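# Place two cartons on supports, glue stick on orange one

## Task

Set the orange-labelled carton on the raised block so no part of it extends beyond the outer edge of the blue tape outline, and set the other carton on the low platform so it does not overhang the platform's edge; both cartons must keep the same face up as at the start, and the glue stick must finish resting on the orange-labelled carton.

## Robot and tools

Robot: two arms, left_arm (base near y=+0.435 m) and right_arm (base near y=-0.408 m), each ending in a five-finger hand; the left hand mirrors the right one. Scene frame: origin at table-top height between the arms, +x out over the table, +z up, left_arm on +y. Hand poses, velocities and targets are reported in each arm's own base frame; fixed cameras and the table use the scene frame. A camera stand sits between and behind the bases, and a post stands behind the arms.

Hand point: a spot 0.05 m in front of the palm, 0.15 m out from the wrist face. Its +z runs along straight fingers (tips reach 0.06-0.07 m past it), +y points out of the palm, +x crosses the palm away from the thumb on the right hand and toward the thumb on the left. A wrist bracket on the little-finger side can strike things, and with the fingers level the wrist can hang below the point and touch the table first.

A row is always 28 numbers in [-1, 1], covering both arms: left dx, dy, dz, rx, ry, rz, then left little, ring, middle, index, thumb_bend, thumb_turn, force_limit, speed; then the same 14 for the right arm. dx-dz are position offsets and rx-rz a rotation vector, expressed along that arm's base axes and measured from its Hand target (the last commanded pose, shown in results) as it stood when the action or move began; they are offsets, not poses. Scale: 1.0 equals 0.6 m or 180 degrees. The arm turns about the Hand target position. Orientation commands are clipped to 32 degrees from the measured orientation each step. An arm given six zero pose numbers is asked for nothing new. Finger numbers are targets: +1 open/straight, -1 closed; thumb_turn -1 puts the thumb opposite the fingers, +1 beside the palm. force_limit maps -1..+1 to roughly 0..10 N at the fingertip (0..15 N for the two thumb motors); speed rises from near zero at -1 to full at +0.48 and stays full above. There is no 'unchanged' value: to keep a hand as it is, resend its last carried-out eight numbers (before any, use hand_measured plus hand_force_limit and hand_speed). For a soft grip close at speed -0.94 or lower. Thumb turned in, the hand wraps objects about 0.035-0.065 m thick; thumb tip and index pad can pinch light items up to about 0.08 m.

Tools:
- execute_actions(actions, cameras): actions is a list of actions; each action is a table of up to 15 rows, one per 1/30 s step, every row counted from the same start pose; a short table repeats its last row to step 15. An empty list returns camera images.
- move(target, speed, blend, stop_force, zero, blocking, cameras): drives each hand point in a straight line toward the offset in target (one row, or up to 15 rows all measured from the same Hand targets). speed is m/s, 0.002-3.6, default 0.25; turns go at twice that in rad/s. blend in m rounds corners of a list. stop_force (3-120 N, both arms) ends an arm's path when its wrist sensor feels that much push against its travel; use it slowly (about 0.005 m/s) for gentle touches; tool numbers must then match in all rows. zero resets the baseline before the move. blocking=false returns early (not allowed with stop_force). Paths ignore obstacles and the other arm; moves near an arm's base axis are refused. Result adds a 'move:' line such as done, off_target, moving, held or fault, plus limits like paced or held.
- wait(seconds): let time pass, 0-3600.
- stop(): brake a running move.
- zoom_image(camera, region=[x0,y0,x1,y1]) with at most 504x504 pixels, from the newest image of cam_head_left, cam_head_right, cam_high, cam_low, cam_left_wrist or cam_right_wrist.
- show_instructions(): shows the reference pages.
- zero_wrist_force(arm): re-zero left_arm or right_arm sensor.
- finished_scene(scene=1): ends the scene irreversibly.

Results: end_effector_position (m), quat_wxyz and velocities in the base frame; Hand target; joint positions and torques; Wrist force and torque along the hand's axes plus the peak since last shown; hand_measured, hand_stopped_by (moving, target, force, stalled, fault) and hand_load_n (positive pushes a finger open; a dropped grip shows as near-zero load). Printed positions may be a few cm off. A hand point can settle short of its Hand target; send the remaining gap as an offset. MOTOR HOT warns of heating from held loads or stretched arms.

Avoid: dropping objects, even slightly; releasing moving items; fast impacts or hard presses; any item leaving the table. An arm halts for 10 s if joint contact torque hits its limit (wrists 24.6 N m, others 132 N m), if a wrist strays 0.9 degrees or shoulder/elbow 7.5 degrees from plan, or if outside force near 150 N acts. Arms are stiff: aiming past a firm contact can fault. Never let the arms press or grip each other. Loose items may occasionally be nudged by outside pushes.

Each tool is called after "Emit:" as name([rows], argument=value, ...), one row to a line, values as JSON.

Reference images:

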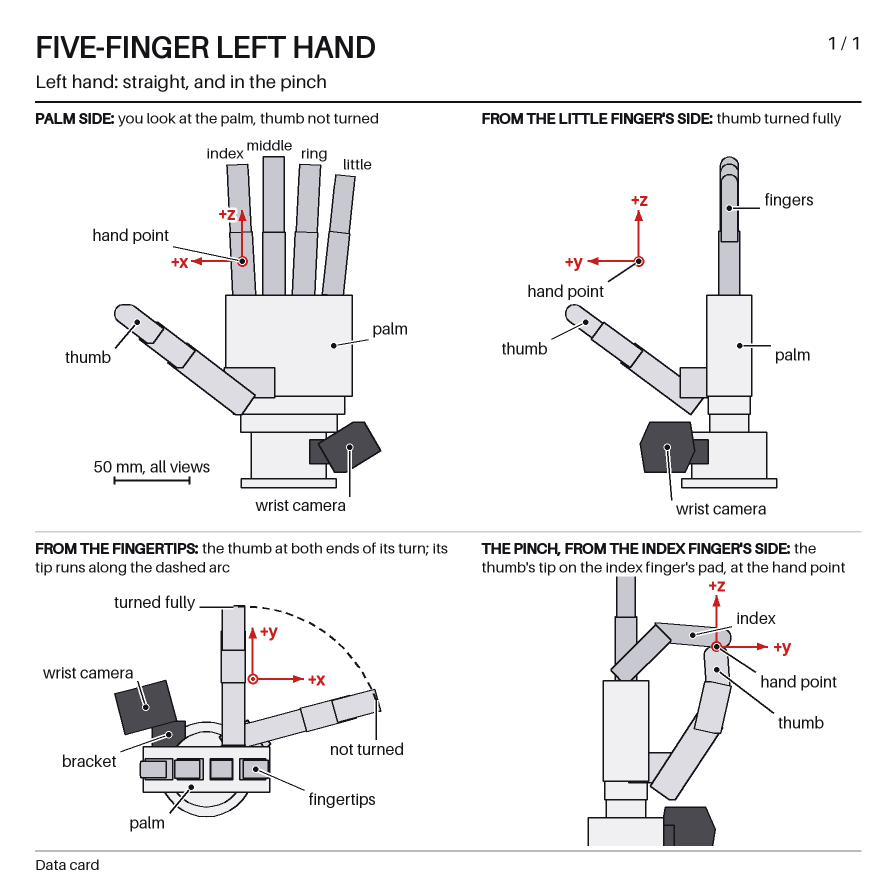

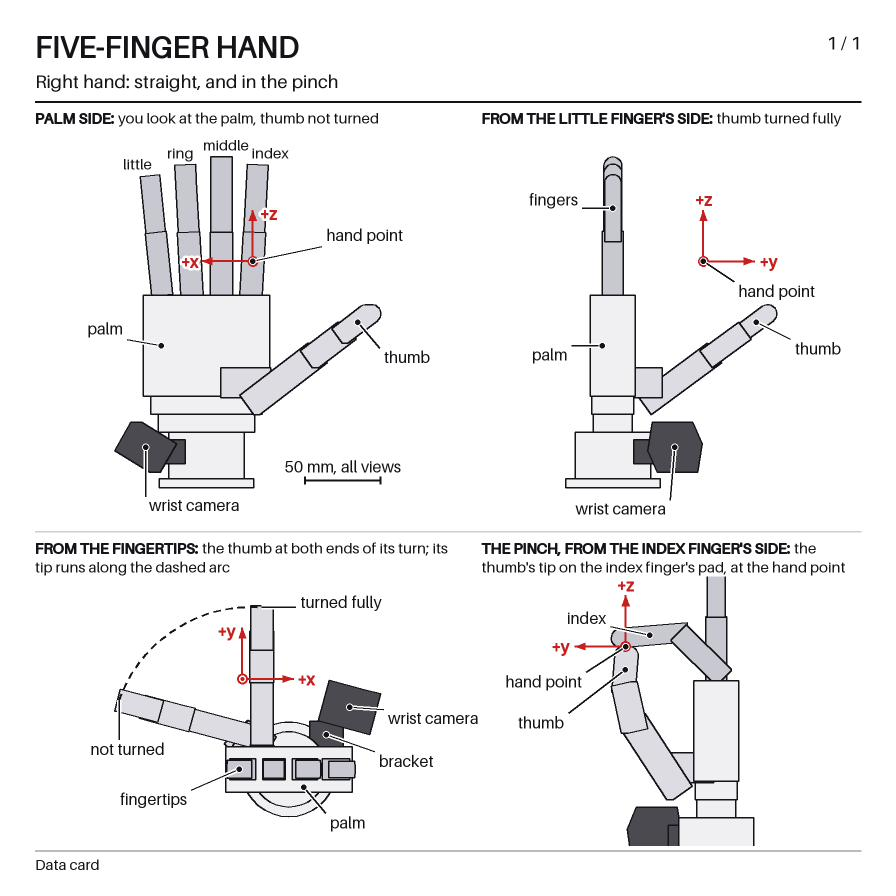

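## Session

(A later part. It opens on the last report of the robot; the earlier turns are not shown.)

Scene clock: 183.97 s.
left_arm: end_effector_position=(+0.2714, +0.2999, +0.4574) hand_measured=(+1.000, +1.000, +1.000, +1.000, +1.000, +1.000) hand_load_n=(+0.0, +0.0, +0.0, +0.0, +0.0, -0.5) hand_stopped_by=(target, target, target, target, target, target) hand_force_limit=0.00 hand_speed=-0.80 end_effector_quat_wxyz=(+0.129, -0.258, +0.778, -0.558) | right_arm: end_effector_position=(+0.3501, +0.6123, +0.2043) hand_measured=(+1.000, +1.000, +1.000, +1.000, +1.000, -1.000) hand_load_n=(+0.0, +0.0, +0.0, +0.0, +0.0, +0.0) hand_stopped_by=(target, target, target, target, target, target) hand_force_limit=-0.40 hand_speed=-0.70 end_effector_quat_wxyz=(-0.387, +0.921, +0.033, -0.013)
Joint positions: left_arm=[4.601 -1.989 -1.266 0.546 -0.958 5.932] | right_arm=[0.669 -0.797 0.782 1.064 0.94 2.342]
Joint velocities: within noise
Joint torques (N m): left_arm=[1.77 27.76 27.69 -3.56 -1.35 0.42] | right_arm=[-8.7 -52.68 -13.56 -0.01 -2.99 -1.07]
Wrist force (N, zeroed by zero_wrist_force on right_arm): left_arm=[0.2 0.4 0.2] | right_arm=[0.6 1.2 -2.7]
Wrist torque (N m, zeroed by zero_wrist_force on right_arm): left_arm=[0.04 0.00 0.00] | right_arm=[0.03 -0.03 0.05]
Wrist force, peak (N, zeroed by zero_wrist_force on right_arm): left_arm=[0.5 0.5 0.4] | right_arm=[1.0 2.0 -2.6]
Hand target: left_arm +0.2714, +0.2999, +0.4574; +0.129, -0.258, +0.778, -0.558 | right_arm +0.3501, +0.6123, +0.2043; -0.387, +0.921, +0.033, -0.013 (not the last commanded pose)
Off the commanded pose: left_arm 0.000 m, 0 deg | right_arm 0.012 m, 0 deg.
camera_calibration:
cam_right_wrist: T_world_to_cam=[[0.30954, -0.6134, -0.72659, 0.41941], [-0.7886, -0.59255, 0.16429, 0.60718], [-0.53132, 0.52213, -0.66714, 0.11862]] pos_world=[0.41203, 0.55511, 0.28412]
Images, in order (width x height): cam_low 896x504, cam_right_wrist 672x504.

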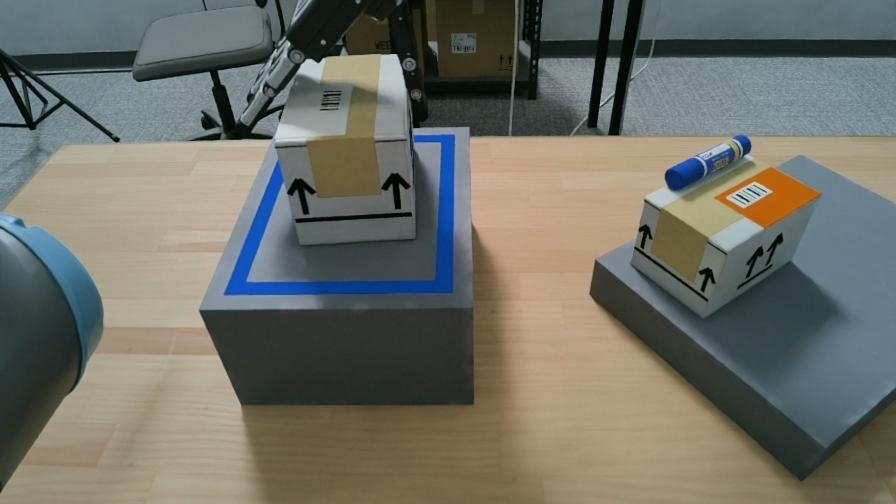

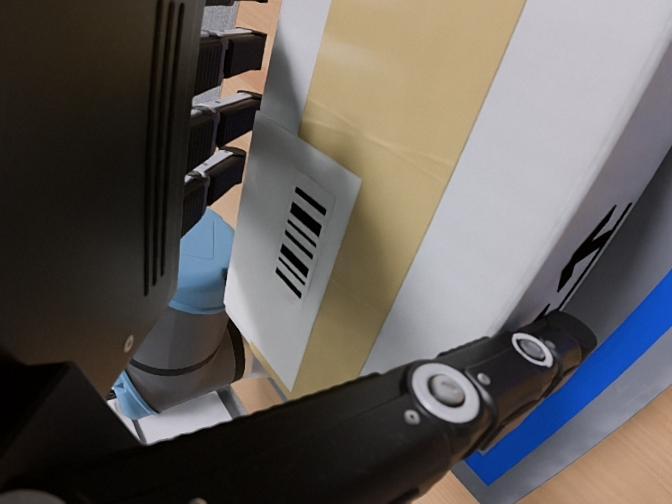

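Emit:
zoom_image(camera="cam_low", region=[200, 0, 460, 180])

Emit:
execute_actions(actions=[], cameras=["cam_high","cam_head_left","cam_head_right"])

Scaled by 1.938 from the camera's image (finer frame: 1280x720).

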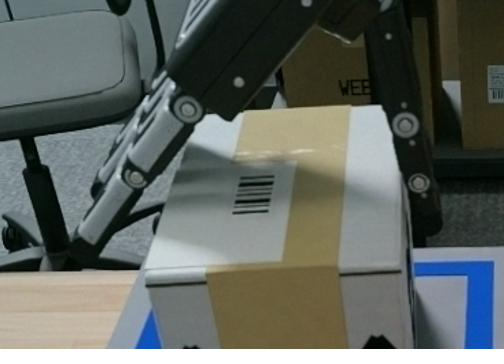

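Scene clock: 186.80 s.
left_arm: end_effector_position=(+0.2714, +0.2999, +0.4574) hand_measured=(+1.000, +1.000, +1.000, +1.000, +1.000, +1.000) hand_load_n=(+0.0, +0.0, -0.5, +0.0, +0.0, -0.5) hand_stopped_by=(target, target, target, target, target, target) hand_force_limit=0.00 hand_speed=-0.80 end_effector_quat_wxyz=(+0.129, -0.258, +0.778, -0.558) | right_arm: end_effector_position=(+0.3501, +0.6123, +0.2043) hand_measured=(+1.000, +1.000, +1.000, +1.000, +1.000, -1.000) hand_load_n=(+0.0, +0.0, +0.0, -0.5, +0.0, +0.0) hand_stopped_by=(target, target, target, target, target, target) hand_force_limit=-0.40 hand_speed=-0.70 end_effector_quat_wxyz=(-0.387, +0.921, +0.033, -0.013)
Joint positions: left_arm=[4.601 -1.989 -1.266 0.546 -0.958 5.932] | right_arm=[0.669 -0.797 0.782 1.064 0.94 2.342]
Joint velocities: within noise
Joint torques (N m): left_arm=[0.96 28.31 27.79 -3.6 -1.21 0.34] | right_arm=[-7.98 -52.85 -13.35 0.31 -2.95 -0.94]
Wrist force (N, zeroed by zero_wrist_force on right_arm): left_arm=[0.3 0.4 0.4] | right_arm=[0.6 1.5 -2.4]
Wrist torque (N m, zeroed by zero_wrist_force on right_arm): left_arm=[0.04 -0.01 0.00] | right_arm=[0.04 -0.03 0.06]
Wrist force, peak (N, zeroed by zero_wrist_force on right_arm): left_arm=[0.4 0.5 0.6] | right_arm=[0.5 1.1 -3.0]
Hand target: left_arm +0.2714, +0.2999, +0.4574; +0.129, -0.258, +0.778, -0.558 | right_arm +0.3501, +0.6123, +0.2043; -0.387, +0.921, +0.033, -0.013 (not the last commanded pose)
Off the commanded pose: left_arm 0.000 m, 0 deg | right_arm 0.012 m, 0 deg.
Images, in order (width x height): cam_head_left 896x504, cam_head_right 896x504, cam_high 896x504.

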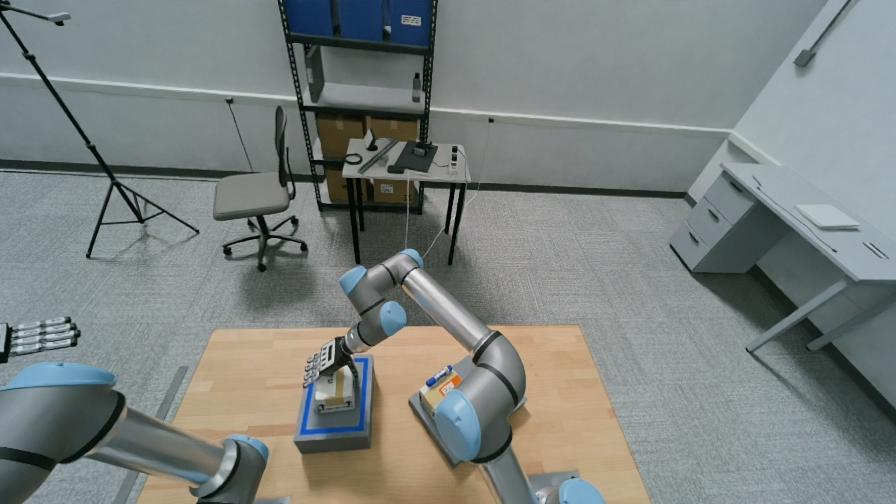

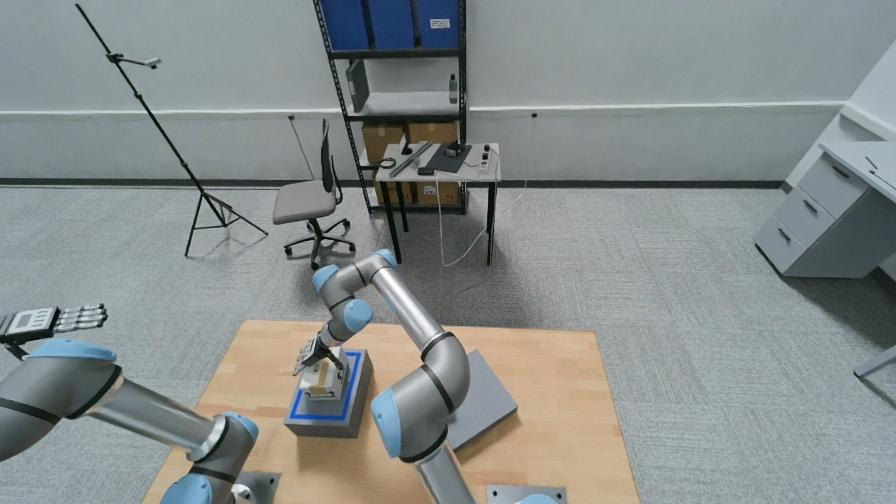

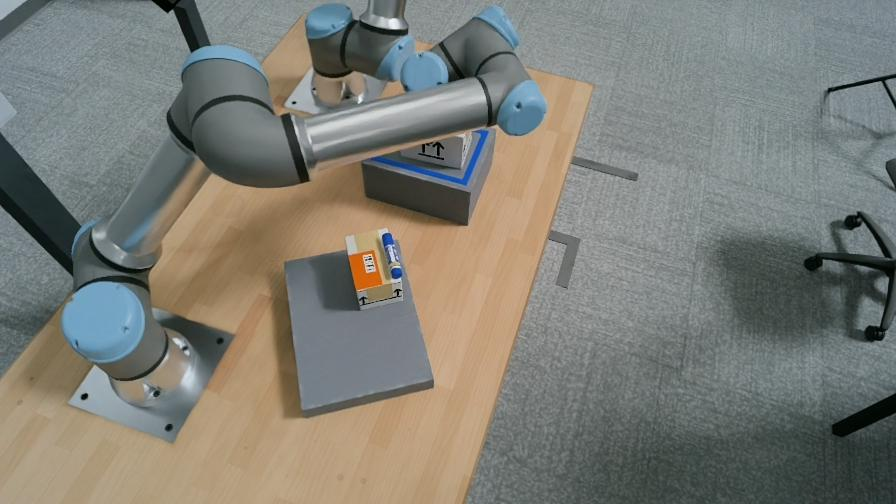

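Emit:
execute_actions([
  [[0,0,0,0,0,0,1,1,1,1,1,1,0,-0.8,0,0,0,0,0,0,1,1,0.4,0.4,1,-1,-0.4,-0.9]],
  [[0,0,0,0,0,0,1,1,1,1,1,1,0,-0.8,0,0,0,0,0,0,1,1,0.4,0.4,1,-1,-0.4,-0.9]],
], cameras=["cam_low","cam_right_wrist"])

Scene clock: 191.67 s.
left_arm: end_effector_position=(+0.2714, +0.2999, +0.4574) hand_measured=(+1.000, +1.000, +1.000, +1.000, +1.000, +1.000) hand_load_n=(+0.0, -0.5, +0.0, +0.0, +0.0, +0.0) hand_stopped_by=(target, target, target, target, target, target) hand_force_limit=0.00 hand_speed=-0.80 end_effector_quat_wxyz=(+0.129, -0.258, +0.778, -0.558) | right_arm: end_effector_position=(+0.3501, +0.6123, +0.2043) hand_measured=(+1.000, +1.000, +0.648, +0.666, +1.000, -1.000) hand_load_n=(+0.0, -0.5, +4.0, +2.5, +0.5, +0.0) hand_stopped_by=(target, target, force, force, target, target) hand_force_limit=-0.40 hand_speed=-0.90 end_effector_quat_wxyz=(-0.387, +0.921, +0.033, -0.013)
Joint positions: left_arm=[4.601 -1.989 -1.266 0.546 -0.958 5.932] | right_arm=[0.669 -0.797 0.782 1.064 0.94 2.342]
Joint torques (N m): left_arm=[0.03 28.22 29.13 -3.54 -1.26 0.03] | right_arm=[-7.62 -53.06 -13.88 1.47 -1.01 -1.12]
Wrist force (N, zeroed by zero_wrist_force on right_arm): left_arm=[0.3 0.5 0.3] | right_arm=[0.8 -3.9 1.3]
Wrist torque (N m, zeroed by zero_wrist_force on right_arm): left_arm=[0.05 -0.01 0.01] | right_arm=[-0.12 -0.11 -0.02]
Wrist force, peak (N, zeroed by zero_wrist_force on right_arm): left_arm=[0.2 0.6 0.4] | right_arm=[0.9 -4.5 1.5]
Hand target: left_arm +0.2714, +0.2999, +0.4574; +0.129, -0.258, +0.778, -0.558 | right_arm +0.3501, +0.6123, +0.2043; -0.387, +0.921, +0.033, -0.013
Off the commanded pose: left_arm 0.000 m, 0 deg | right_arm 0.000 m, 0 deg.
Step readings (end_effector_position of left_arm | right_arm):
0: (+0.2714, +0.2999, +0.4574) | (+0.3501, +0.6123, +0.2043)
1: (+0.2714, +0.2999, +0.4574) | (+0.3501, +0.6123, +0.2043)
2: (+0.2714, +0.2999, +0.4574) | (+0.3501, +0.6123, +0.2043)
4: (+0.2714, +0.2999, +0.4574) | (+0.3501, +0.6123, +0.2043)
8: (+0.2714, +0.2999, +0.4574) | (+0.3501, +0.6123, +0.2043)
15: (+0.2714, +0.2999, +0.4574) | (+0.3501, +0.6123, +0.2043)
16: (+0.2714, +0.2999, +0.4574) | (+0.3501, +0.6123, +0.2043)
17: (+0.2714, +0.2999, +0.4574) | (+0.3501, +0.6123, +0.2043)
19: (+0.2714, +0.2999, +0.4574) | (+0.3501, +0.6123, +0.2043)
23: (+0.2714, +0.2999, +0.4574) | (+0.3501, +0.6123, +0.2043)
30: (+0.2714, +0.2999, +0.4574) | (+0.3501, +0.6123, +0.2043)
cam_right_wrist: T_world_to_cam=[[0.30952, -0.61339, -0.7266, 0.41941], [-0.78856, -0.59259, 0.16434, 0.60717], [-0.53139, 0.5221, -0.66711, 0.11866]] pos_world=[0.41203, 0.55511, 0.28412]

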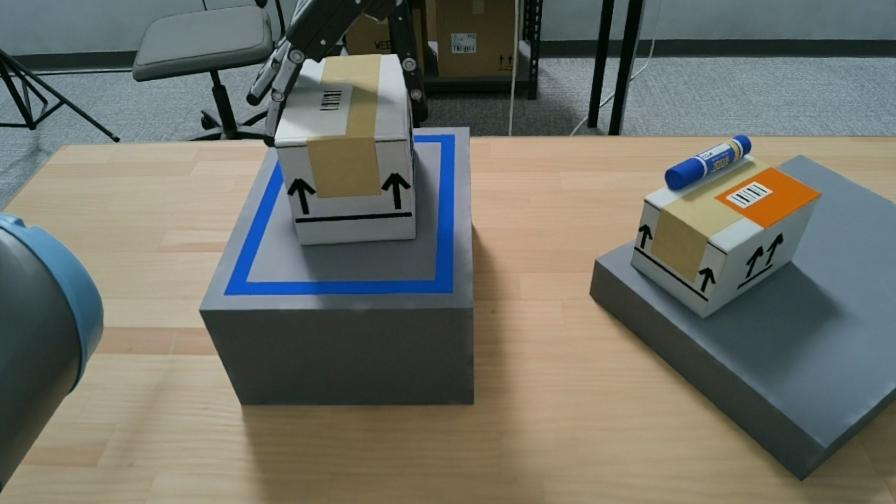

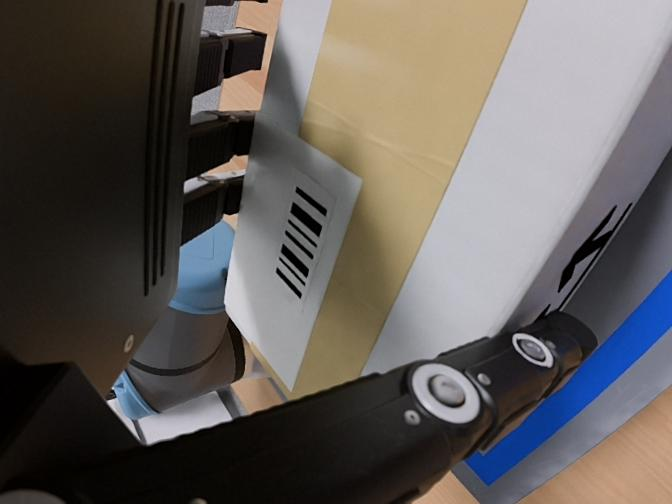

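Emit:
zoom_image(camera="cam_low", region=[200, 0, 460, 180])

Scaled by 1.938 from the camera's image (finer frame: 1280x720).

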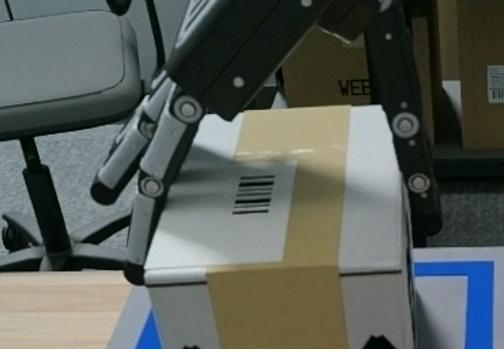

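Emit:
move([
  [0,0,0,0,0,0,1,1,1,1,1,1,0,-0.8,0,0,0,0,0,0,1,1,1,1,1,-1,-0.4,-0.7],
  [0,0,0,0,0,0,1,1,1,1,1,1,0,-0.8,0,-0.0058,-0.0063,-0.0332,-0.0024,0,1,1,1,1,1,-1,-0.4,-0.7],
], speed=0.03)

Emit:
zero_wrist_force(arm="right_arm")

Emit:
move(target=[0,0,0,0,0,0,1,1,1,1,1,1,0,-0.8,0,0.0133,0,0,0,0,1,1,1,1,1,-1,-0.4,-0.7], speed=0.01, stop_force=3, cameras=["cam_low","cam_right_wrist"])

Scene clock: 214.73 s.
left_arm: end_effector_position=(+0.2714, +0.2999, +0.4574) hand_measured=(+1.000, +1.000, +1.000, +1.000, +1.000, +1.000) hand_load_n=(+0.0, +0.0, +0.0, +0.0, +0.0, +0.0) hand_stopped_by=(target, target, target, target, target, target) hand_force_limit=0.00 hand_speed=-0.80 end_effector_quat_wxyz=(+0.129, -0.258, +0.778, -0.558) | right_arm: end_effector_position=(+0.3501, +0.6088, +0.2005) hand_measured=(+1.000, +1.000, +1.000, +1.000, +1.000, -1.000) hand_load_n=(+0.0, +0.0, +0.0, +0.0, +0.0, +0.0) hand_stopped_by=(target, target, target, target, target, target) hand_force_limit=-0.40 hand_speed=-0.70 end_effector_quat_wxyz=(-0.338, +0.940, +0.033, -0.011)
Joint positions: left_arm=[4.601 -1.989 -1.266 0.546 -0.958 5.932] | right_arm=[0.696 -0.732 0.658 1.193 1.029 2.323]
Joint torques (N m): left_arm=[-1.66 28.05 29.03 -3.58 -1.23 -0.28] | right_arm=[6.68 -40.35 -28.47 3.07 1.38 -1.16]
Wrist force (N, zeroed by zero_wrist_force on right_arm): left_arm=[-0.1 0.6 0.3] | right_arm=[0.8 -0.5 -0.2]
Wrist torque (N m, zeroed by zero_wrist_force on right_arm): left_arm=[0.06 0.05 -0.02] | right_arm=[-0.10 -0.10 0.23]
Wrist force, peak (N, zeroed by zero_wrist_force on right_arm): left_arm=[0.2 0.4 0.7] | right_arm=[0.7 -4.5 1.4]
Hand target: left_arm +0.2714, +0.2999, +0.4574; +0.129, -0.258, +0.778, -0.558 | right_arm +0.3501, +0.6088, +0.2005; -0.338, +0.940, +0.033, -0.011
Off the commanded pose: left_arm 0.000 m, 0 deg | right_arm 0.000 m, 0 deg.
move: done

Wrist force sensor zeroed.

Scene clock: 216.03 s.
left_arm: end_effector_position=(+0.2714, +0.2999, +0.4574) hand_measured=(+1.000, +1.000, +1.000, +1.000, +1.000, +1.000) hand_load_n=(+0.0, +0.0, +0.0, -0.5, +0.0, -0.5) hand_stopped_by=(target, target, target, target, target, target) hand_force_limit=0.00 hand_speed=-0.80 end_effector_quat_wxyz=(+0.129, -0.258, +0.778, -0.558) | right_arm: end_effector_position=(+0.3500, +0.6109, +0.2005) hand_measured=(+1.000, +1.000, +1.000, +1.000, +1.000, -1.000) hand_load_n=(-0.5, +0.0, +0.0, +0.0, +0.0, +0.0) hand_stopped_by=(target, target, target, target, target, target) hand_force_limit=-0.40 hand_speed=-0.70 end_effector_quat_wxyz=(-0.338, +0.940, +0.033, -0.011)
Joint positions: left_arm=[4.601 -1.989 -1.266 0.546 -0.958 5.932] | right_arm=[0.699 -0.725 0.646 1.197 1.03 2.326]
Joint torques (N m): left_arm=[-2.66 28.45 27.79 -3.54 -1.31 -0.32] | right_arm=[-9.63 -54.32 -13.21 0.07 -2.41 -0.97]
Wrist force (N, zeroed by zero_wrist_force on right_arm): left_arm=[0.2 0.3 0.4] | right_arm=[0.1 0.0 -0.1]
Wrist torque (N m, zeroed by zero_wrist_force on right_arm): left_arm=[0.02 0.00 0.00] | right_arm=[0.01 0.00 -0.17]
Wrist force, peak (N, zeroed by zero_wrist_force on right_arm): left_arm=[-0.1 0.6 0.5] | right_arm=[0.0 2.2 -3.6]
Hand target: left_arm +0.2714, +0.2999, +0.4574; +0.129, -0.258, +0.778, -0.558 | right_arm +0.3500, +0.6109, +0.2005; -0.338, +0.940, +0.033, -0.011 (not the last commanded pose)
Off the commanded pose: left_arm 0.000 m, 0 deg | right_arm 0.006 m, 0 deg.
move: contact (right_arm)
cam_right_wrist: T_world_to_cam=[[0.31472, -0.68563, -0.65641, 0.44403], [-0.79007, -0.5725, 0.21918, 0.58423], [-0.52607, 0.44963, -0.72187, 0.17031]] pos_world=[0.41143, 0.56233, 0.28635]

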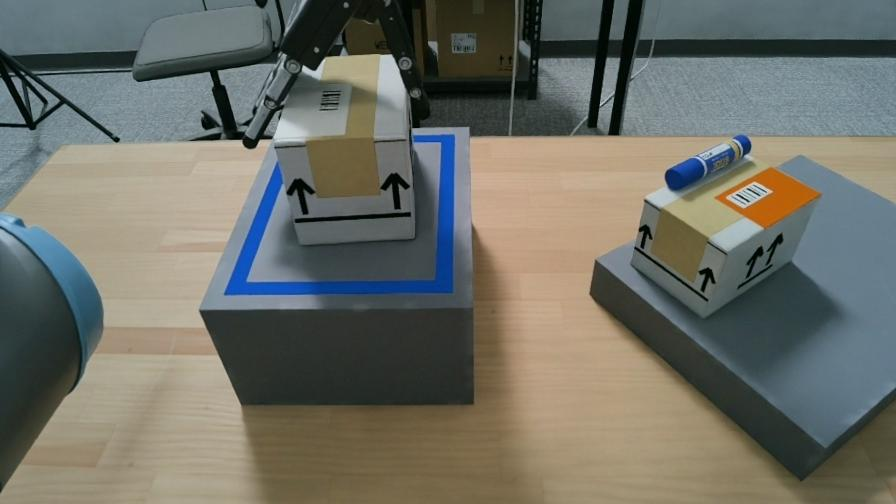

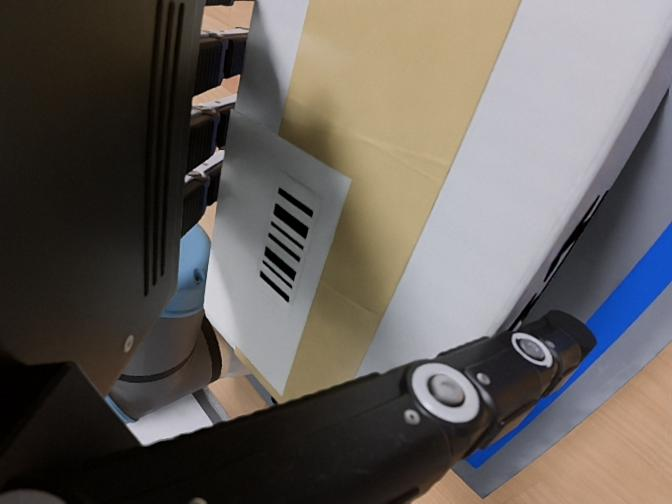

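Emit:
execute_actions([
  [[0,0,0,0,0,0,1,1,1,1,1,1,0,-0.8,0,0,0,0,0,0,1,1,0.4,0.4,1,-1,-0.4,-0.9]],
  [[0,0,0,0,0,0,1,1,1,1,1,1,0,-0.8,0,0,0,0,0,0,1,1,0.4,0.4,1,-1,-0.4,-0.9]],
  [[0,0,0,0,0,0,1,1,1,1,1,1,0,-0.8,0,0,0,0,0,0,1,1,0.2,0.2,1,-1,0.1,-0.94]],
  [[0,0,0,0,0,0,1,1,1,1,1,1,0,-0.8,0,0,0,0,0,0,1,1,0.2,0.2,1,-1,0.1,-0.94]],
], cameras=["cam_low","cam_right_wrist"])

Scene clock: 219.83 s.
left_arm: end_effector_position=(+0.2714, +0.2999, +0.4574) hand_measured=(+1.000, +1.000, +1.000, +1.000, +1.000, +1.000) hand_load_n=(-0.5, +0.0, -0.5, +0.0, +0.0, +0.0) hand_stopped_by=(target, target, target, target, target, target) hand_force_limit=0.00 hand_speed=-0.80 end_effector_quat_wxyz=(+0.129, -0.258, +0.778, -0.558) | right_arm: end_effector_position=(+0.3500, +0.6109, +0.2005) hand_measured=(+1.000, +1.000, +0.718, +0.722, +1.000, -1.000) hand_load_n=(+0.0, +0.0, +2.0, +5.5, +0.5, +0.0) hand_stopped_by=(target, target, force, force, target, target) hand_force_limit=0.10 hand_speed=-0.94 end_effector_quat_wxyz=(-0.338, +0.940, +0.033, -0.011)
Joint positions: left_arm=[4.601 -1.989 -1.266 0.546 -0.958 5.932] | right_arm=[0.699 -0.725 0.646 1.197 1.03 2.326]
Joint torques (N m): left_arm=[-2.31 28.58 28.8 -3.49 -1.27 -0.44] | right_arm=[-9.89 -32.56 -13.28 3.68 3.46 -1.17]
Wrist force (N, zeroed by zero_wrist_force on right_arm): left_arm=[0.3 0.3 0.4] | right_arm=[0.7 -19.9 -5.7]
Wrist torque (N m, zeroed by zero_wrist_force on right_arm): left_arm=[0.03 -0.01 0.00] | right_arm=[-0.56 0.17 -0.35]
Wrist force, peak (N, zeroed by zero_wrist_force on right_arm): left_arm=[0.4 0.6 0.5] | right_arm=[0.7 -19.9 -5.7]
Hand target: left_arm +0.2714, +0.2999, +0.4574; +0.129, -0.258, +0.778, -0.558 | right_arm +0.3500, +0.6109, +0.2005; -0.338, +0.940, +0.033, -0.011
Off the commanded pose: left_arm 0.000 m, 0 deg | right_arm 0.000 m, 0 deg.
Step readings (end_effector_position of left_arm | right_arm):
0: (+0.2714, +0.2999, +0.4574) | (+0.3500, +0.6109, +0.2005)
1: (+0.2714, +0.2999, +0.4574) | (+0.3500, +0.6109, +0.2005)
2: (+0.2714, +0.2999, +0.4574) | (+0.3500, +0.6109, +0.2005)
4: (+0.2714, +0.2999, +0.4574) | (+0.3500, +0.6109, +0.2005)
8: (+0.2714, +0.2999, +0.4574) | (+0.3500, +0.6109, +0.2005)
15: (+0.2714, +0.2999, +0.4574) | (+0.3500, +0.6109, +0.2005)
16: (+0.2714, +0.2999, +0.4574) | (+0.3500, +0.6109, +0.2005)
17: (+0.2714, +0.2999, +0.4574) | (+0.3500, +0.6109, +0.2005)
19: (+0.2714, +0.2999, +0.4574) | (+0.3500, +0.6109, +0.2005)
23: (+0.2714, +0.2999, +0.4574) | (+0.3500, +0.6109, +0.2005)
30: (+0.2714, +0.2999, +0.4574) | (+0.3500, +0.6109, +0.2005)
31: (+0.2714, +0.2999, +0.4574) | (+0.3500, +0.6109, +0.2005)
32: (+0.2714, +0.2999, +0.4574) | (+0.3500, +0.6109, +0.2005)
34: (+0.2714, +0.2999, +0.4574) | (+0.3500, +0.6109, +0.2005)
38: (+0.2714, +0.2999, +0.4574) | (+0.3500, +0.6109, +0.2006)
45: (+0.2714, +0.2999, +0.4574) | (+0.3500, +0.6109, +0.2006)
46: (+0.2714, +0.2999, +0.4574) | (+0.3500, +0.6109, +0.2006)
47: (+0.2714, +0.2999, +0.4574) | (+0.3500, +0.6109, +0.2006)
49: (+0.2714, +0.2999, +0.4574) | (+0.3500, +0.6109, +0.2006)
53: (+0.2714, +0.2999, +0.4574) | (+0.3500, +0.6109, +0.2006)
60: (+0.2714, +0.2999, +0.4574) | (+0.3500, +0.6109, +0.2005)
cam_right_wrist: T_world_to_cam=[[0.31472, -0.68563, -0.65641, 0.44403], [-0.79007, -0.5725, 0.21918, 0.58423], [-0.52607, 0.44963, -0.72187, 0.17031]] pos_world=[0.41143, 0.56233, 0.28635]

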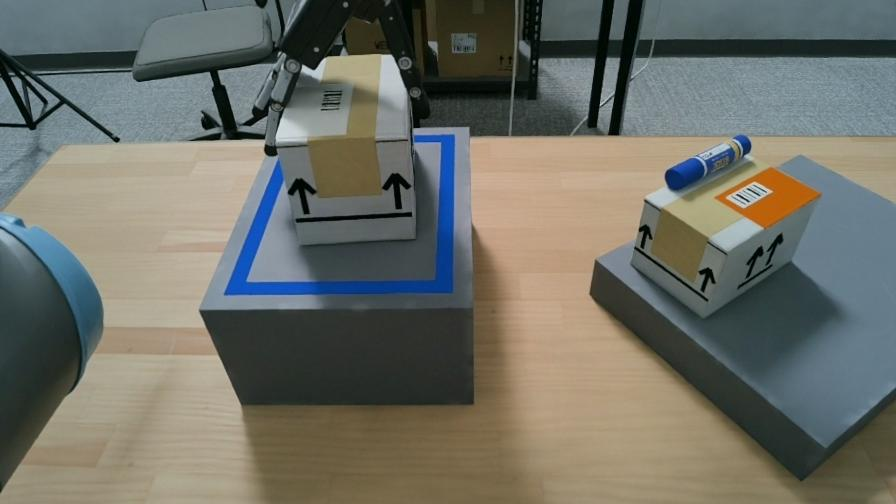

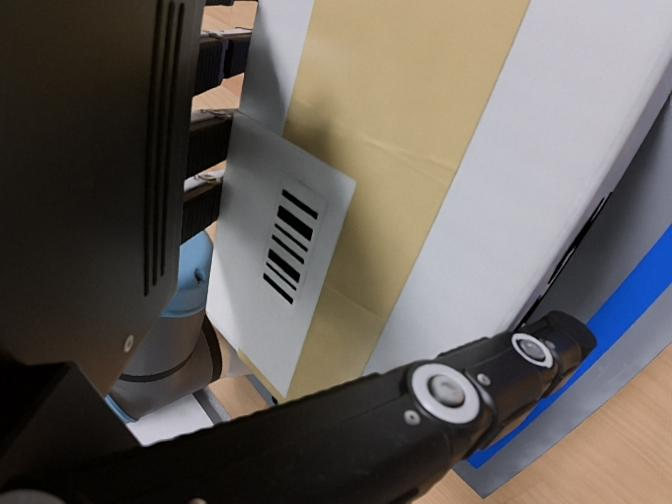

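Emit:
zoom_image(camera="cam_low", region=[230, 30, 350, 170])

Emit:
zoom_image(camera="cam_right_wrist", region=[150, 0, 400, 300])

Scaled by 3.600 from the camera's image (finer frame: 1280x720).

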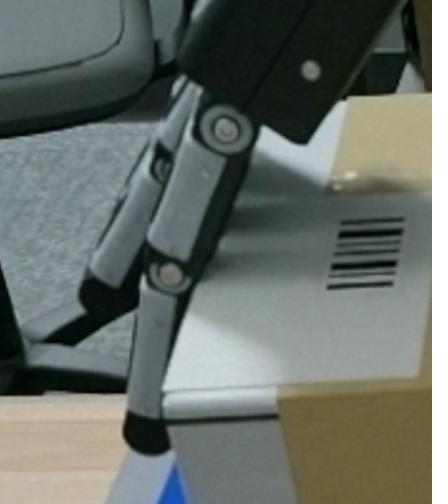

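Scaled by 1.680 from the camera's image (finer frame: 960x720).

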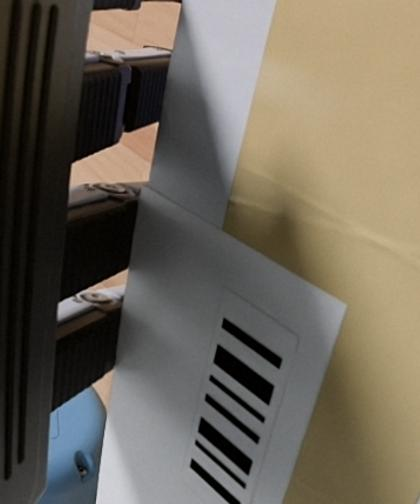

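Emit:
move([
  [0,0,0,0,0,0,1,1,1,1,1,1,0,-0.8,0,0,0,0,0,0,1,1,1,1,1,-1,-0.4,-0.7],
  [0,0,0,0,0,0,1,1,1,1,1,1,0,-0.8,0,-0.0025,0.009,0,0,0,1,1,1,1,1,-1,-0.4,-0.7],
], speed=0.03)

Emit:
zero_wrist_force(arm="right_arm")

Emit:
move(target=[0,0,0,0,0,0,1,1,1,1,1,1,0,-0.8,0,0.0133,0,0,0,0,1,1,1,1,1,-1,-0.4,-0.7], speed=0.01, stop_force=3)

Emit:
execute_actions([
  [[0,0,0,0,0,0,1,1,1,1,1,1,0,-0.8,0,0,0,0,0,0,1,1,0.4,0.4,1,-1,-0.5,-0.94]],
  [[0,0,0,0,0,0,1,1,1,1,1,1,0,-0.8,0,0,0,0,0,0,1,1,0.4,0.4,1,-1,-0.5,-0.94]],
  [[0,0,0,0,0,0,1,1,1,1,1,1,0,-0.8,0,0,0,0,0,0,1,1,0.4,0.4,1,-1,-0.5,-0.94]],
], cameras=["cam_low","cam_right_wrist"])

Scene clock: 236.27 s.
left_arm: end_effector_position=(+0.2714, +0.2999, +0.4574) hand_measured=(+1.000, +1.000, +1.000, +1.000, +1.000, +1.000) hand_load_n=(+0.0, +0.0, +0.0, +0.0, +0.0, +0.0) hand_stopped_by=(target, target, target, target, target, target) hand_force_limit=0.00 hand_speed=-0.80 end_effector_quat_wxyz=(+0.129, -0.258, +0.778, -0.558) | right_arm: end_effector_position=(+0.3500, +0.6094, +0.2058) hand_measured=(+1.000, +1.000, +1.000, +1.000, +1.000, -1.000) hand_load_n=(+0.0, +0.0, +0.0, +0.0, +0.0, +0.0) hand_stopped_by=(target, target, target, target, target, target) hand_force_limit=-0.40 hand_speed=-0.70 end_effector_quat_wxyz=(-0.338, +0.940, +0.033, -0.011)
Joint positions: left_arm=[4.601 -1.989 -1.266 0.546 -0.958 5.932] | right_arm=[0.697 -0.728 0.638 1.209 1.029 2.324]
Joint torques (N m): left_arm=[-4.78 28.55 29.36 -3.53 -1.25 -0.78] | right_arm=[-10.31 -56.11 -24.88 3.34 -2.79 -1.06]
Wrist force (N, zeroed by zero_wrist_force on right_arm): left_arm=[0.4 0.3 0.3] | right_arm=[-0.1 0.1 0.2]
Wrist torque (N m, zeroed by zero_wrist_force on right_arm): left_arm=[0.03 -0.03 0.01] | right_arm=[0.04 0.01 0.00]
Wrist force, peak (N, zeroed by zero_wrist_force on right_arm): left_arm=[0.1 0.6 0.6] | right_arm=[0.8 -20.6 -5.8]
Hand target: left_arm +0.2714, +0.2999, +0.4574; +0.129, -0.258, +0.778, -0.558 | right_arm +0.3500, +0.6094, +0.2059; -0.338, +0.940, +0.033, -0.011
Off the commanded pose: left_arm 0.000 m, 0 deg | right_arm 0.000 m, 0 deg.
move: done

Wrist force sensor zeroed.

Scene clock: 237.73 s.
left_arm: end_effector_position=(+0.2714, +0.2999, +0.4574) hand_measured=(+1.000, +1.000, +1.000, +1.000, +1.000, +1.000) hand_load_n=(+0.0, +0.0, -0.5, +0.0, +0.0, +0.0) hand_stopped_by=(target, target, target, target, target, target) hand_force_limit=0.00 hand_speed=-0.80 end_effector_quat_wxyz=(+0.129, -0.258, +0.778, -0.558) | right_arm: end_effector_position=(+0.3500, +0.6130, +0.2059) hand_measured=(+1.000, +1.000, +1.000, +1.000, +1.000, -1.000) hand_load_n=(+0.0, +0.0, +0.0, +0.0, +0.0, +0.0) hand_stopped_by=(target, target, target, target, target, target) hand_force_limit=-0.40 hand_speed=-0.70 end_effector_quat_wxyz=(-0.338, +0.940, +0.033, -0.011)
Joint positions: left_arm=[4.601 -1.989 -1.266 0.546 -0.958 5.932] | right_arm=[0.701 -0.717 0.617 1.217 1.031 2.328]
Joint torques (N m): left_arm=[-4.83 28 28.69 -3.46 -1.14 -0.91] | right_arm=[-9.8 -55.23 -13.62 0.18 -2.45 -0.92]
Wrist force (N, zeroed by zero_wrist_force on right_arm): left_arm=[0.0 0.4 0.3] | right_arm=[-0.1 -0.2 0.0]
Wrist torque (N m, zeroed by zero_wrist_force on right_arm): left_arm=[0.04 0.02 -0.01] | right_arm=[-0.05 0.01 -0.19]
Wrist force, peak (N, zeroed by zero_wrist_force on right_arm): left_arm=[0.4 0.5 0.5] | right_arm=[-0.1 2.7 -3.0]
Hand target: left_arm +0.2714, +0.2999, +0.4574; +0.129, -0.258, +0.778, -0.558 | right_arm +0.3500, +0.6130, +0.2059; -0.338, +0.940, +0.033, -0.011 (not the last commanded pose)
Off the commanded pose: left_arm 0.000 m, 0 deg | right_arm 0.004 m, 0 deg.
move: contact (right_arm)

Scene clock: 240.30 s.
left_arm: end_effector_position=(+0.2714, +0.2999, +0.4574) hand_measured=(+1.000, +1.000, +1.000, +1.000, +1.000, +1.000) hand_load_n=(+0.0, +0.0, +0.0, +0.0, +0.0, +0.0) hand_stopped_by=(target, target, target, target, target, target) hand_force_limit=0.00 hand_speed=-0.80 end_effector_quat_wxyz=(+0.129, -0.258, +0.778, -0.558) | right_arm: end_effector_position=(+0.3500, +0.6130, +0.2059) hand_measured=(+1.000, +1.000, +0.612, +0.640, +1.000, -1.000) hand_load_n=(+0.0, +0.0, +2.5, +0.5, +0.5, +0.0) hand_stopped_by=(target, target, force, force, target, target) hand_force_limit=-0.50 hand_speed=-0.94 end_effector_quat_wxyz=(-0.338, +0.940, +0.033, -0.011)
Joint positions: left_arm=[4.601 -1.989 -1.266 0.546 -0.958 5.932] | right_arm=[0.701 -0.717 0.617 1.217 1.031 2.328]
Joint torques (N m): left_arm=[-5.3 28.69 29.54 -3.56 -1.21 -0.77] | right_arm=[-10.43 -53.42 -14.85 1.66 -0.46 -1.12]
Wrist force (N, zeroed by zero_wrist_force on right_arm): left_arm=[0.2 0.2 0.1] | right_arm=[-0.2 -3.0 1.5]
Wrist torque (N m, zeroed by zero_wrist_force on right_arm): left_arm=[0.03 -0.01 0.00] | right_arm=[-0.16 -0.03 -0.27]
Wrist force, peak (N, zeroed by zero_wrist_force on right_arm): left_arm=[0.3 0.3 0.7] | right_arm=[-0.4 -5.2 0.9]
Hand target: left_arm +0.2714, +0.2999, +0.4574; +0.129, -0.258, +0.778, -0.558 | right_arm +0.3500, +0.6130, +0.2059; -0.338, +0.940, +0.033, -0.011
Off the commanded pose: left_arm 0.000 m, 0 deg | right_arm 0.000 m, 0 deg.
Step readings (end_effector_position of left_arm | right_arm):
0: (+0.2714, +0.2999, +0.4574) | (+0.3500, +0.6130, +0.2059)
1: (+0.2714, +0.2999, +0.4574) | (+0.3500, +0.6130, +0.2059)
2: (+0.2714, +0.2999, +0.4574) | (+0.3500, +0.6130, +0.2059)
4: (+0.2714, +0.2999, +0.4574) | (+0.3500, +0.6130, +0.2059)
8: (+0.2714, +0.2999, +0.4574) | (+0.3500, +0.6130, +0.2059)
15: (+0.2714, +0.2999, +0.4574) | (+0.3500, +0.6130, +0.2059)
16: (+0.2714, +0.2999, +0.4574) | (+0.3500, +0.6130, +0.2059)
17: (+0.2714, +0.2999, +0.4574) | (+0.3500, +0.6130, +0.2059)
19: (+0.2714, +0.2999, +0.4574) | (+0.3500, +0.6130, +0.2059)
23: (+0.2714, +0.2999, +0.4574) | (+0.3500, +0.6130, +0.2059)
30: (+0.2714, +0.2999, +0.4574) | (+0.3500, +0.6130, +0.2059)
31: (+0.2714, +0.2999, +0.4574) | (+0.3500, +0.6130, +0.2059)
32: (+0.2714, +0.2999, +0.4574) | (+0.3500, +0.6130, +0.2059)
34: (+0.2714, +0.2999, +0.4574) | (+0.3500, +0.6130, +0.2059)
38: (+0.2714, +0.2999, +0.4574) | (+0.3500, +0.6130, +0.2059)
45: (+0.2714, +0.2999, +0.4574) | (+0.3500, +0.6130, +0.2059)
cam_right_wrist: T_world_to_cam=[[0.31472, -0.68559, -0.65644, 0.449], [-0.79013, -0.57246, 0.21906, 0.58428], [-0.52597, 0.44973, -0.72187, 0.17316]] pos_world=[0.41143, 0.56443, 0.29175]

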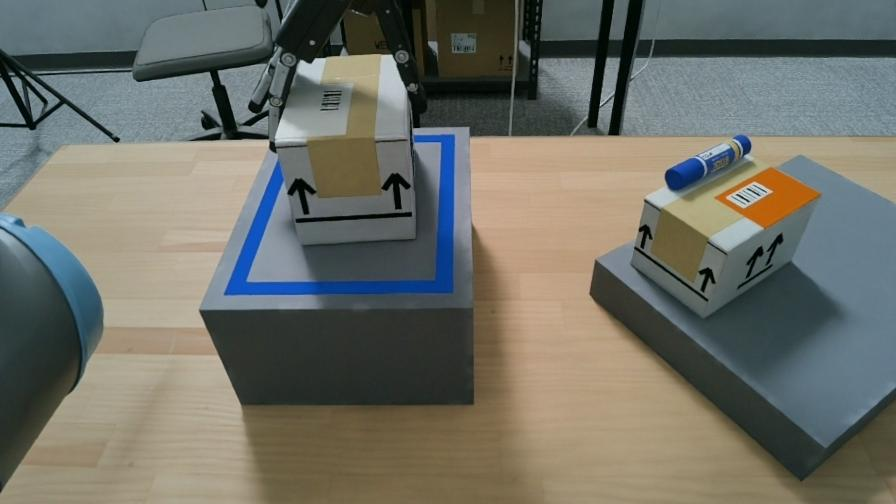

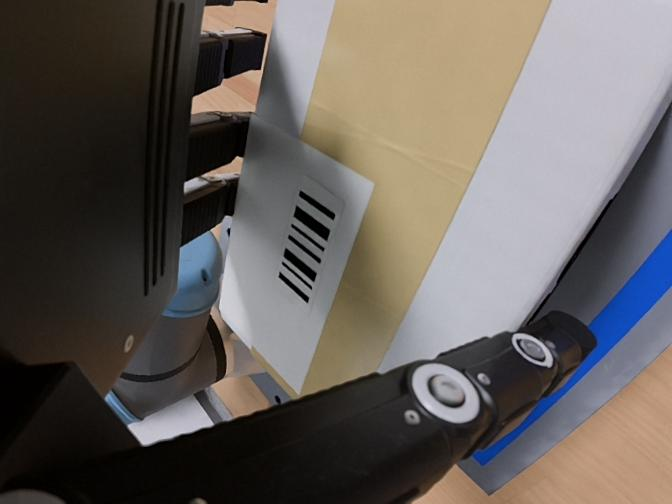

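Emit:
zoom_image(camera="cam_low", region=[230, 30, 350, 170])

Emit:
zoom_image(camera="cam_low", region=[370, 0, 460, 130])

Scaled by 3.600 from the camera's image (finer frame: 1280x720).

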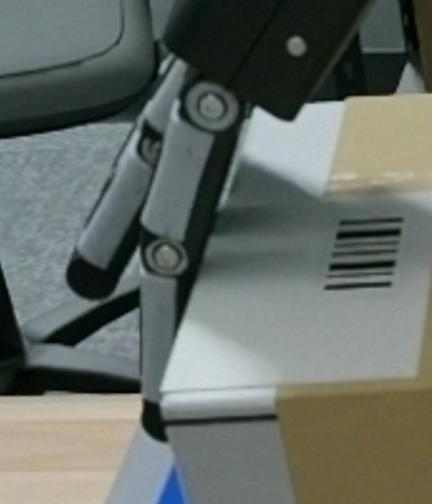

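Scaled by 3.877 from the camera's image (finer frame: 1280x720).

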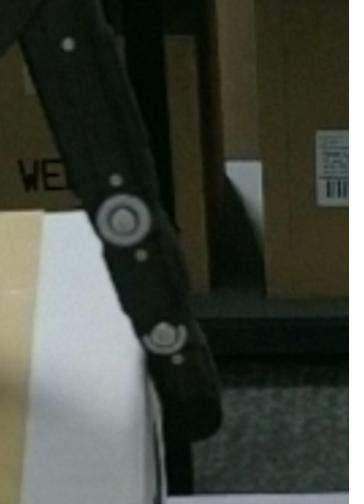

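Emit:
execute_actions([
  [[0,0,0,0,0,0,1,1,1,1,1,1,0,-0.8,0,0,0,0,0,0,1,1,0.2,0.2,1,-1,0.1,-0.96]],
  [[0,0,0,0,0,0,1,1,1,1,1,1,0,-0.8,0,0,0,0,0,0,1,1,0.2,0.2,1,-1,0.1,-0.96]],
  [[0,0,0,0,0,0,1,1,1,1,1,1,0,-0.8,0,0,0,0,0,0,1,1,0.2,0.2,1,-1,0.1,-0.96]],
], cameras=["cam_low"])

Emit:
zoom_image(camera="cam_low", region=[230, 30, 350, 170])

Scene clock: 245.47 s.
left_arm: end_effector_position=(+0.2714, +0.2999, +0.4574) hand_measured=(+1.000, +1.000, +1.000, +1.000, +1.000, +1.000) hand_load_n=(+0.0, +0.0, +0.0, +0.0, +0.0, -0.5) hand_stopped_by=(target, target, target, target, target, target) hand_force_limit=0.00 hand_speed=-0.80 end_effector_quat_wxyz=(+0.129, -0.258, +0.778, -0.558) | right_arm: end_effector_position=(+0.3500, +0.6130, +0.2059) hand_measured=(+1.000, +1.000, +0.582, +0.596, +1.000, -1.000) hand_load_n=(+0.0, +0.0, +4.0, +5.5, +1.5, +0.5) hand_stopped_by=(target, target, force, force, target, target) hand_force_limit=0.10 hand_speed=-0.96 end_effector_quat_wxyz=(-0.338, +0.940, +0.033, -0.011)
Joint positions: left_arm=[4.601 -1.989 -1.266 0.546 -0.958 5.932] | right_arm=[0.701 -0.717 0.617 1.217 1.031 2.328]
Joint torques (N m): left_arm=[-5.86 28.26 29.15 -3.48 -1.29 -1.21] | right_arm=[-9.02 -42.7 -17.72 3.01 1.08 -0.69]
Wrist force (N, zeroed by zero_wrist_force on right_arm): left_arm=[0.1 0.5 0.6] | right_arm=[-0.3 -2.6 0.4]
Wrist torque (N m, zeroed by zero_wrist_force on right_arm): left_arm=[0.04 0.02 -0.01] | right_arm=[0.18 0.01 -0.20]
Wrist force, peak (N, zeroed by zero_wrist_force on right_arm): left_arm=[0.3 0.6 0.6] | right_arm=[-0.3 -4.4 1.0]
Hand target: left_arm +0.2714, +0.2999, +0.4574; +0.129, -0.258, +0.778, -0.558 | right_arm +0.3500, +0.6130, +0.2059; -0.338, +0.940, +0.033, -0.011
Off the commanded pose: left_arm 0.000 m, 0 deg | right_arm 0.000 m, 0 deg.
Step readings (end_effector_position of left_arm | right_arm):
0: (+0.2714, +0.2999, +0.4574) | (+0.3500, +0.6130, +0.2059)
1: (+0.2714, +0.2999, +0.4574) | (+0.3500, +0.6130, +0.2059)
2: (+0.2714, +0.2999, +0.4574) | (+0.3500, +0.6130, +0.2059)
4: (+0.2714, +0.2999, +0.4574) | (+0.3500, +0.6130, +0.2059)
8: (+0.2714, +0.2999, +0.4574) | (+0.3500, +0.6130, +0.2059)
15: (+0.2714, +0.2999, +0.4574) | (+0.3500, +0.6130, +0.2059)
16: (+0.2714, +0.2999, +0.4574) | (+0.3500, +0.6130, +0.2059)
17: (+0.2714, +0.2999, +0.4574) | (+0.3500, +0.6130, +0.2059)
19: (+0.2714, +0.2999, +0.4574) | (+0.3500, +0.6130, +0.2059)
23: (+0.2714, +0.2999, +0.4574) | (+0.3500, +0.6130, +0.2059)
30: (+0.2714, +0.2999, +0.4574) | (+0.3500, +0.6130, +0.2059)
31: (+0.2714, +0.2999, +0.4574) | (+0.3500, +0.6130, +0.2059)
32: (+0.2714, +0.2999, +0.4574) | (+0.3500, +0.6130, +0.2059)
34: (+0.2714, +0.2999, +0.4574) | (+0.3500, +0.6130, +0.2059)
38: (+0.2714, +0.2999, +0.4574) | (+0.3500, +0.6130, +0.2059)
45: (+0.2714, +0.2999, +0.4574) | (+0.3500, +0.6130, +0.2059)

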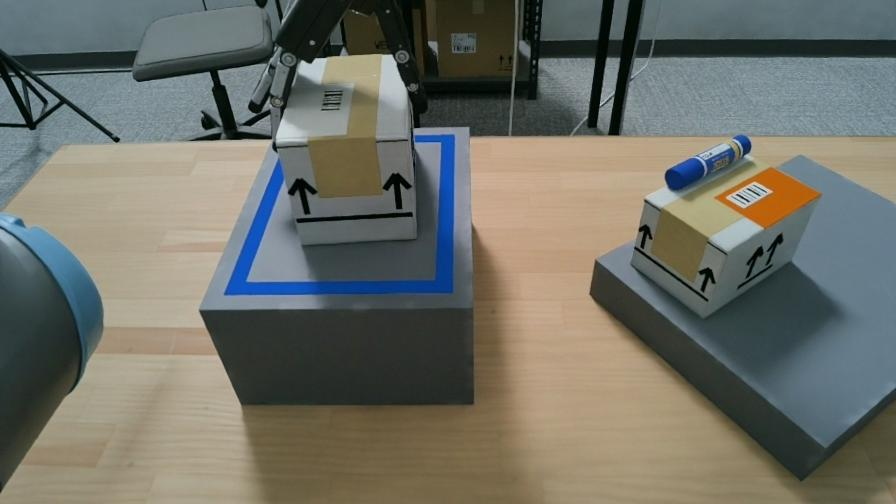

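Scaled by 3.600 from the camera's image (finer frame: 1280x720).

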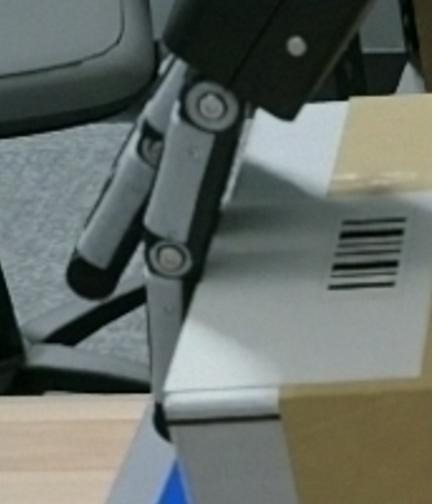

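Emit:
move(target=[0,0,0,0,0,0,1,1,1,1,1,1,0,-0.8,0,0,0.0067,0,0,0,1,1,0.2,0.2,1,-1,0.1,-0.96], speed=0.01, cameras=["cam_low","cam_right_wrist"])

Scene clock: 247.63 s.
left_arm: end_effector_position=(+0.2714, +0.2999, +0.4574) hand_measured=(+1.000, +1.000, +1.000, +1.000, +1.000, +1.000) hand_load_n=(+0.0, +0.0, -0.5, +0.0, +0.0, +0.0) hand_stopped_by=(target, target, target, target, target, target) hand_force_limit=0.00 hand_speed=-0.80 end_effector_quat_wxyz=(+0.129, -0.258, +0.778, -0.558) | right_arm: end_effector_position=(+0.3500, +0.6130, +0.2099) hand_measured=(+1.000, +1.000, +0.582, +0.596, +1.000, -1.000) hand_load_n=(+0.0, +0.0, +3.5, +5.0, +1.5, +0.5) hand_stopped_by=(target, target, force, force, target, target) hand_force_limit=0.10 hand_speed=-0.96 end_effector_quat_wxyz=(-0.338, +0.940, +0.033, -0.011)
Joint positions: left_arm=[4.601 -1.989 -1.266 0.546 -0.958 5.932] | right_arm=[0.701 -0.715 0.604 1.228 1.031 2.328]
Joint torques (N m): left_arm=[-7.7 28.79 28.61 -3.32 -1.21 -1.28] | right_arm=[-8.58 -45 -29.84 3.6 0.17 -0.1]
Wrist force (N, zeroed by zero_wrist_force on right_arm): left_arm=[0.1 0.6 0.4] | right_arm=[0.3 3.4 3.4]
Wrist torque (N m, zeroed by zero_wrist_force on right_arm): left_arm=[0.06 0.02 -0.01] | right_arm=[0.11 -0.08 -0.11]
Wrist force, peak (N, zeroed by zero_wrist_force on right_arm): left_arm=[0.5 0.5 0.5] | right_arm=[-0.2 3.3 4.1]
Hand target: left_arm +0.2714, +0.2999, +0.4574; +0.129, -0.258, +0.778, -0.558 | right_arm +0.3500, +0.6130, +0.2099; -0.338, +0.940, +0.033, -0.011
Off the commanded pose: left_arm 0.000 m, 0 deg | right_arm 0.000 m, 0 deg.
move: done
cam_right_wrist: T_world_to_cam=[[0.31472, -0.68559, -0.65644, 0.45163], [-0.79013, -0.57246, 0.21906, 0.58341], [-0.52597, 0.44973, -0.72187, 0.17605]] pos_world=[0.41143, 0.56443, 0.29575]

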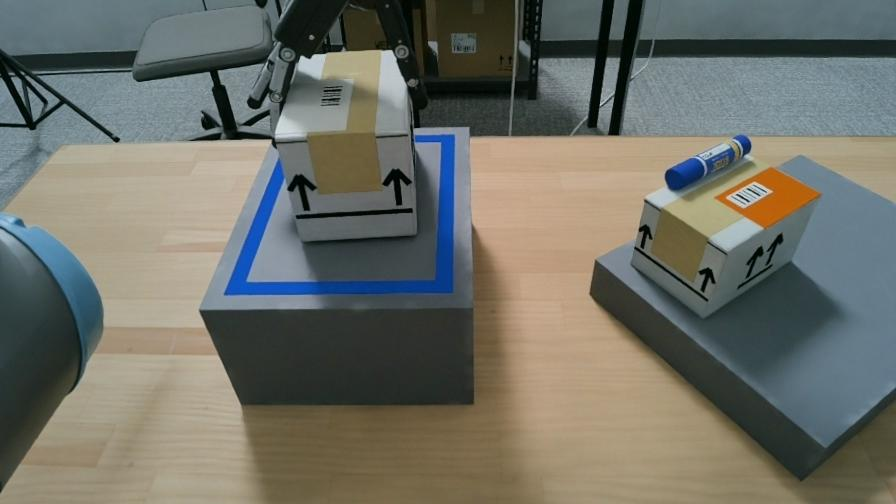

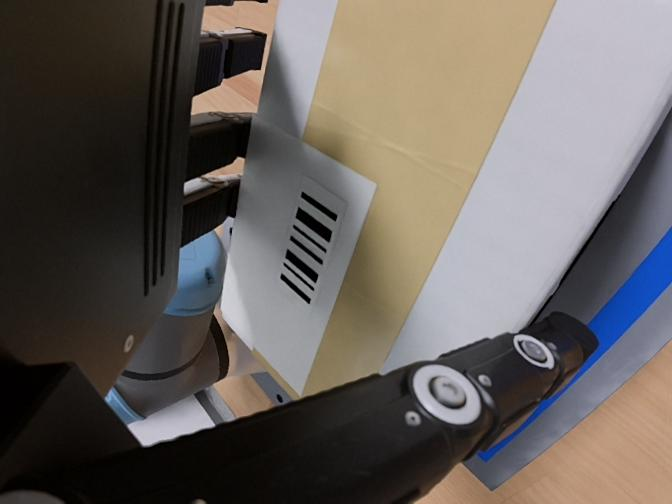

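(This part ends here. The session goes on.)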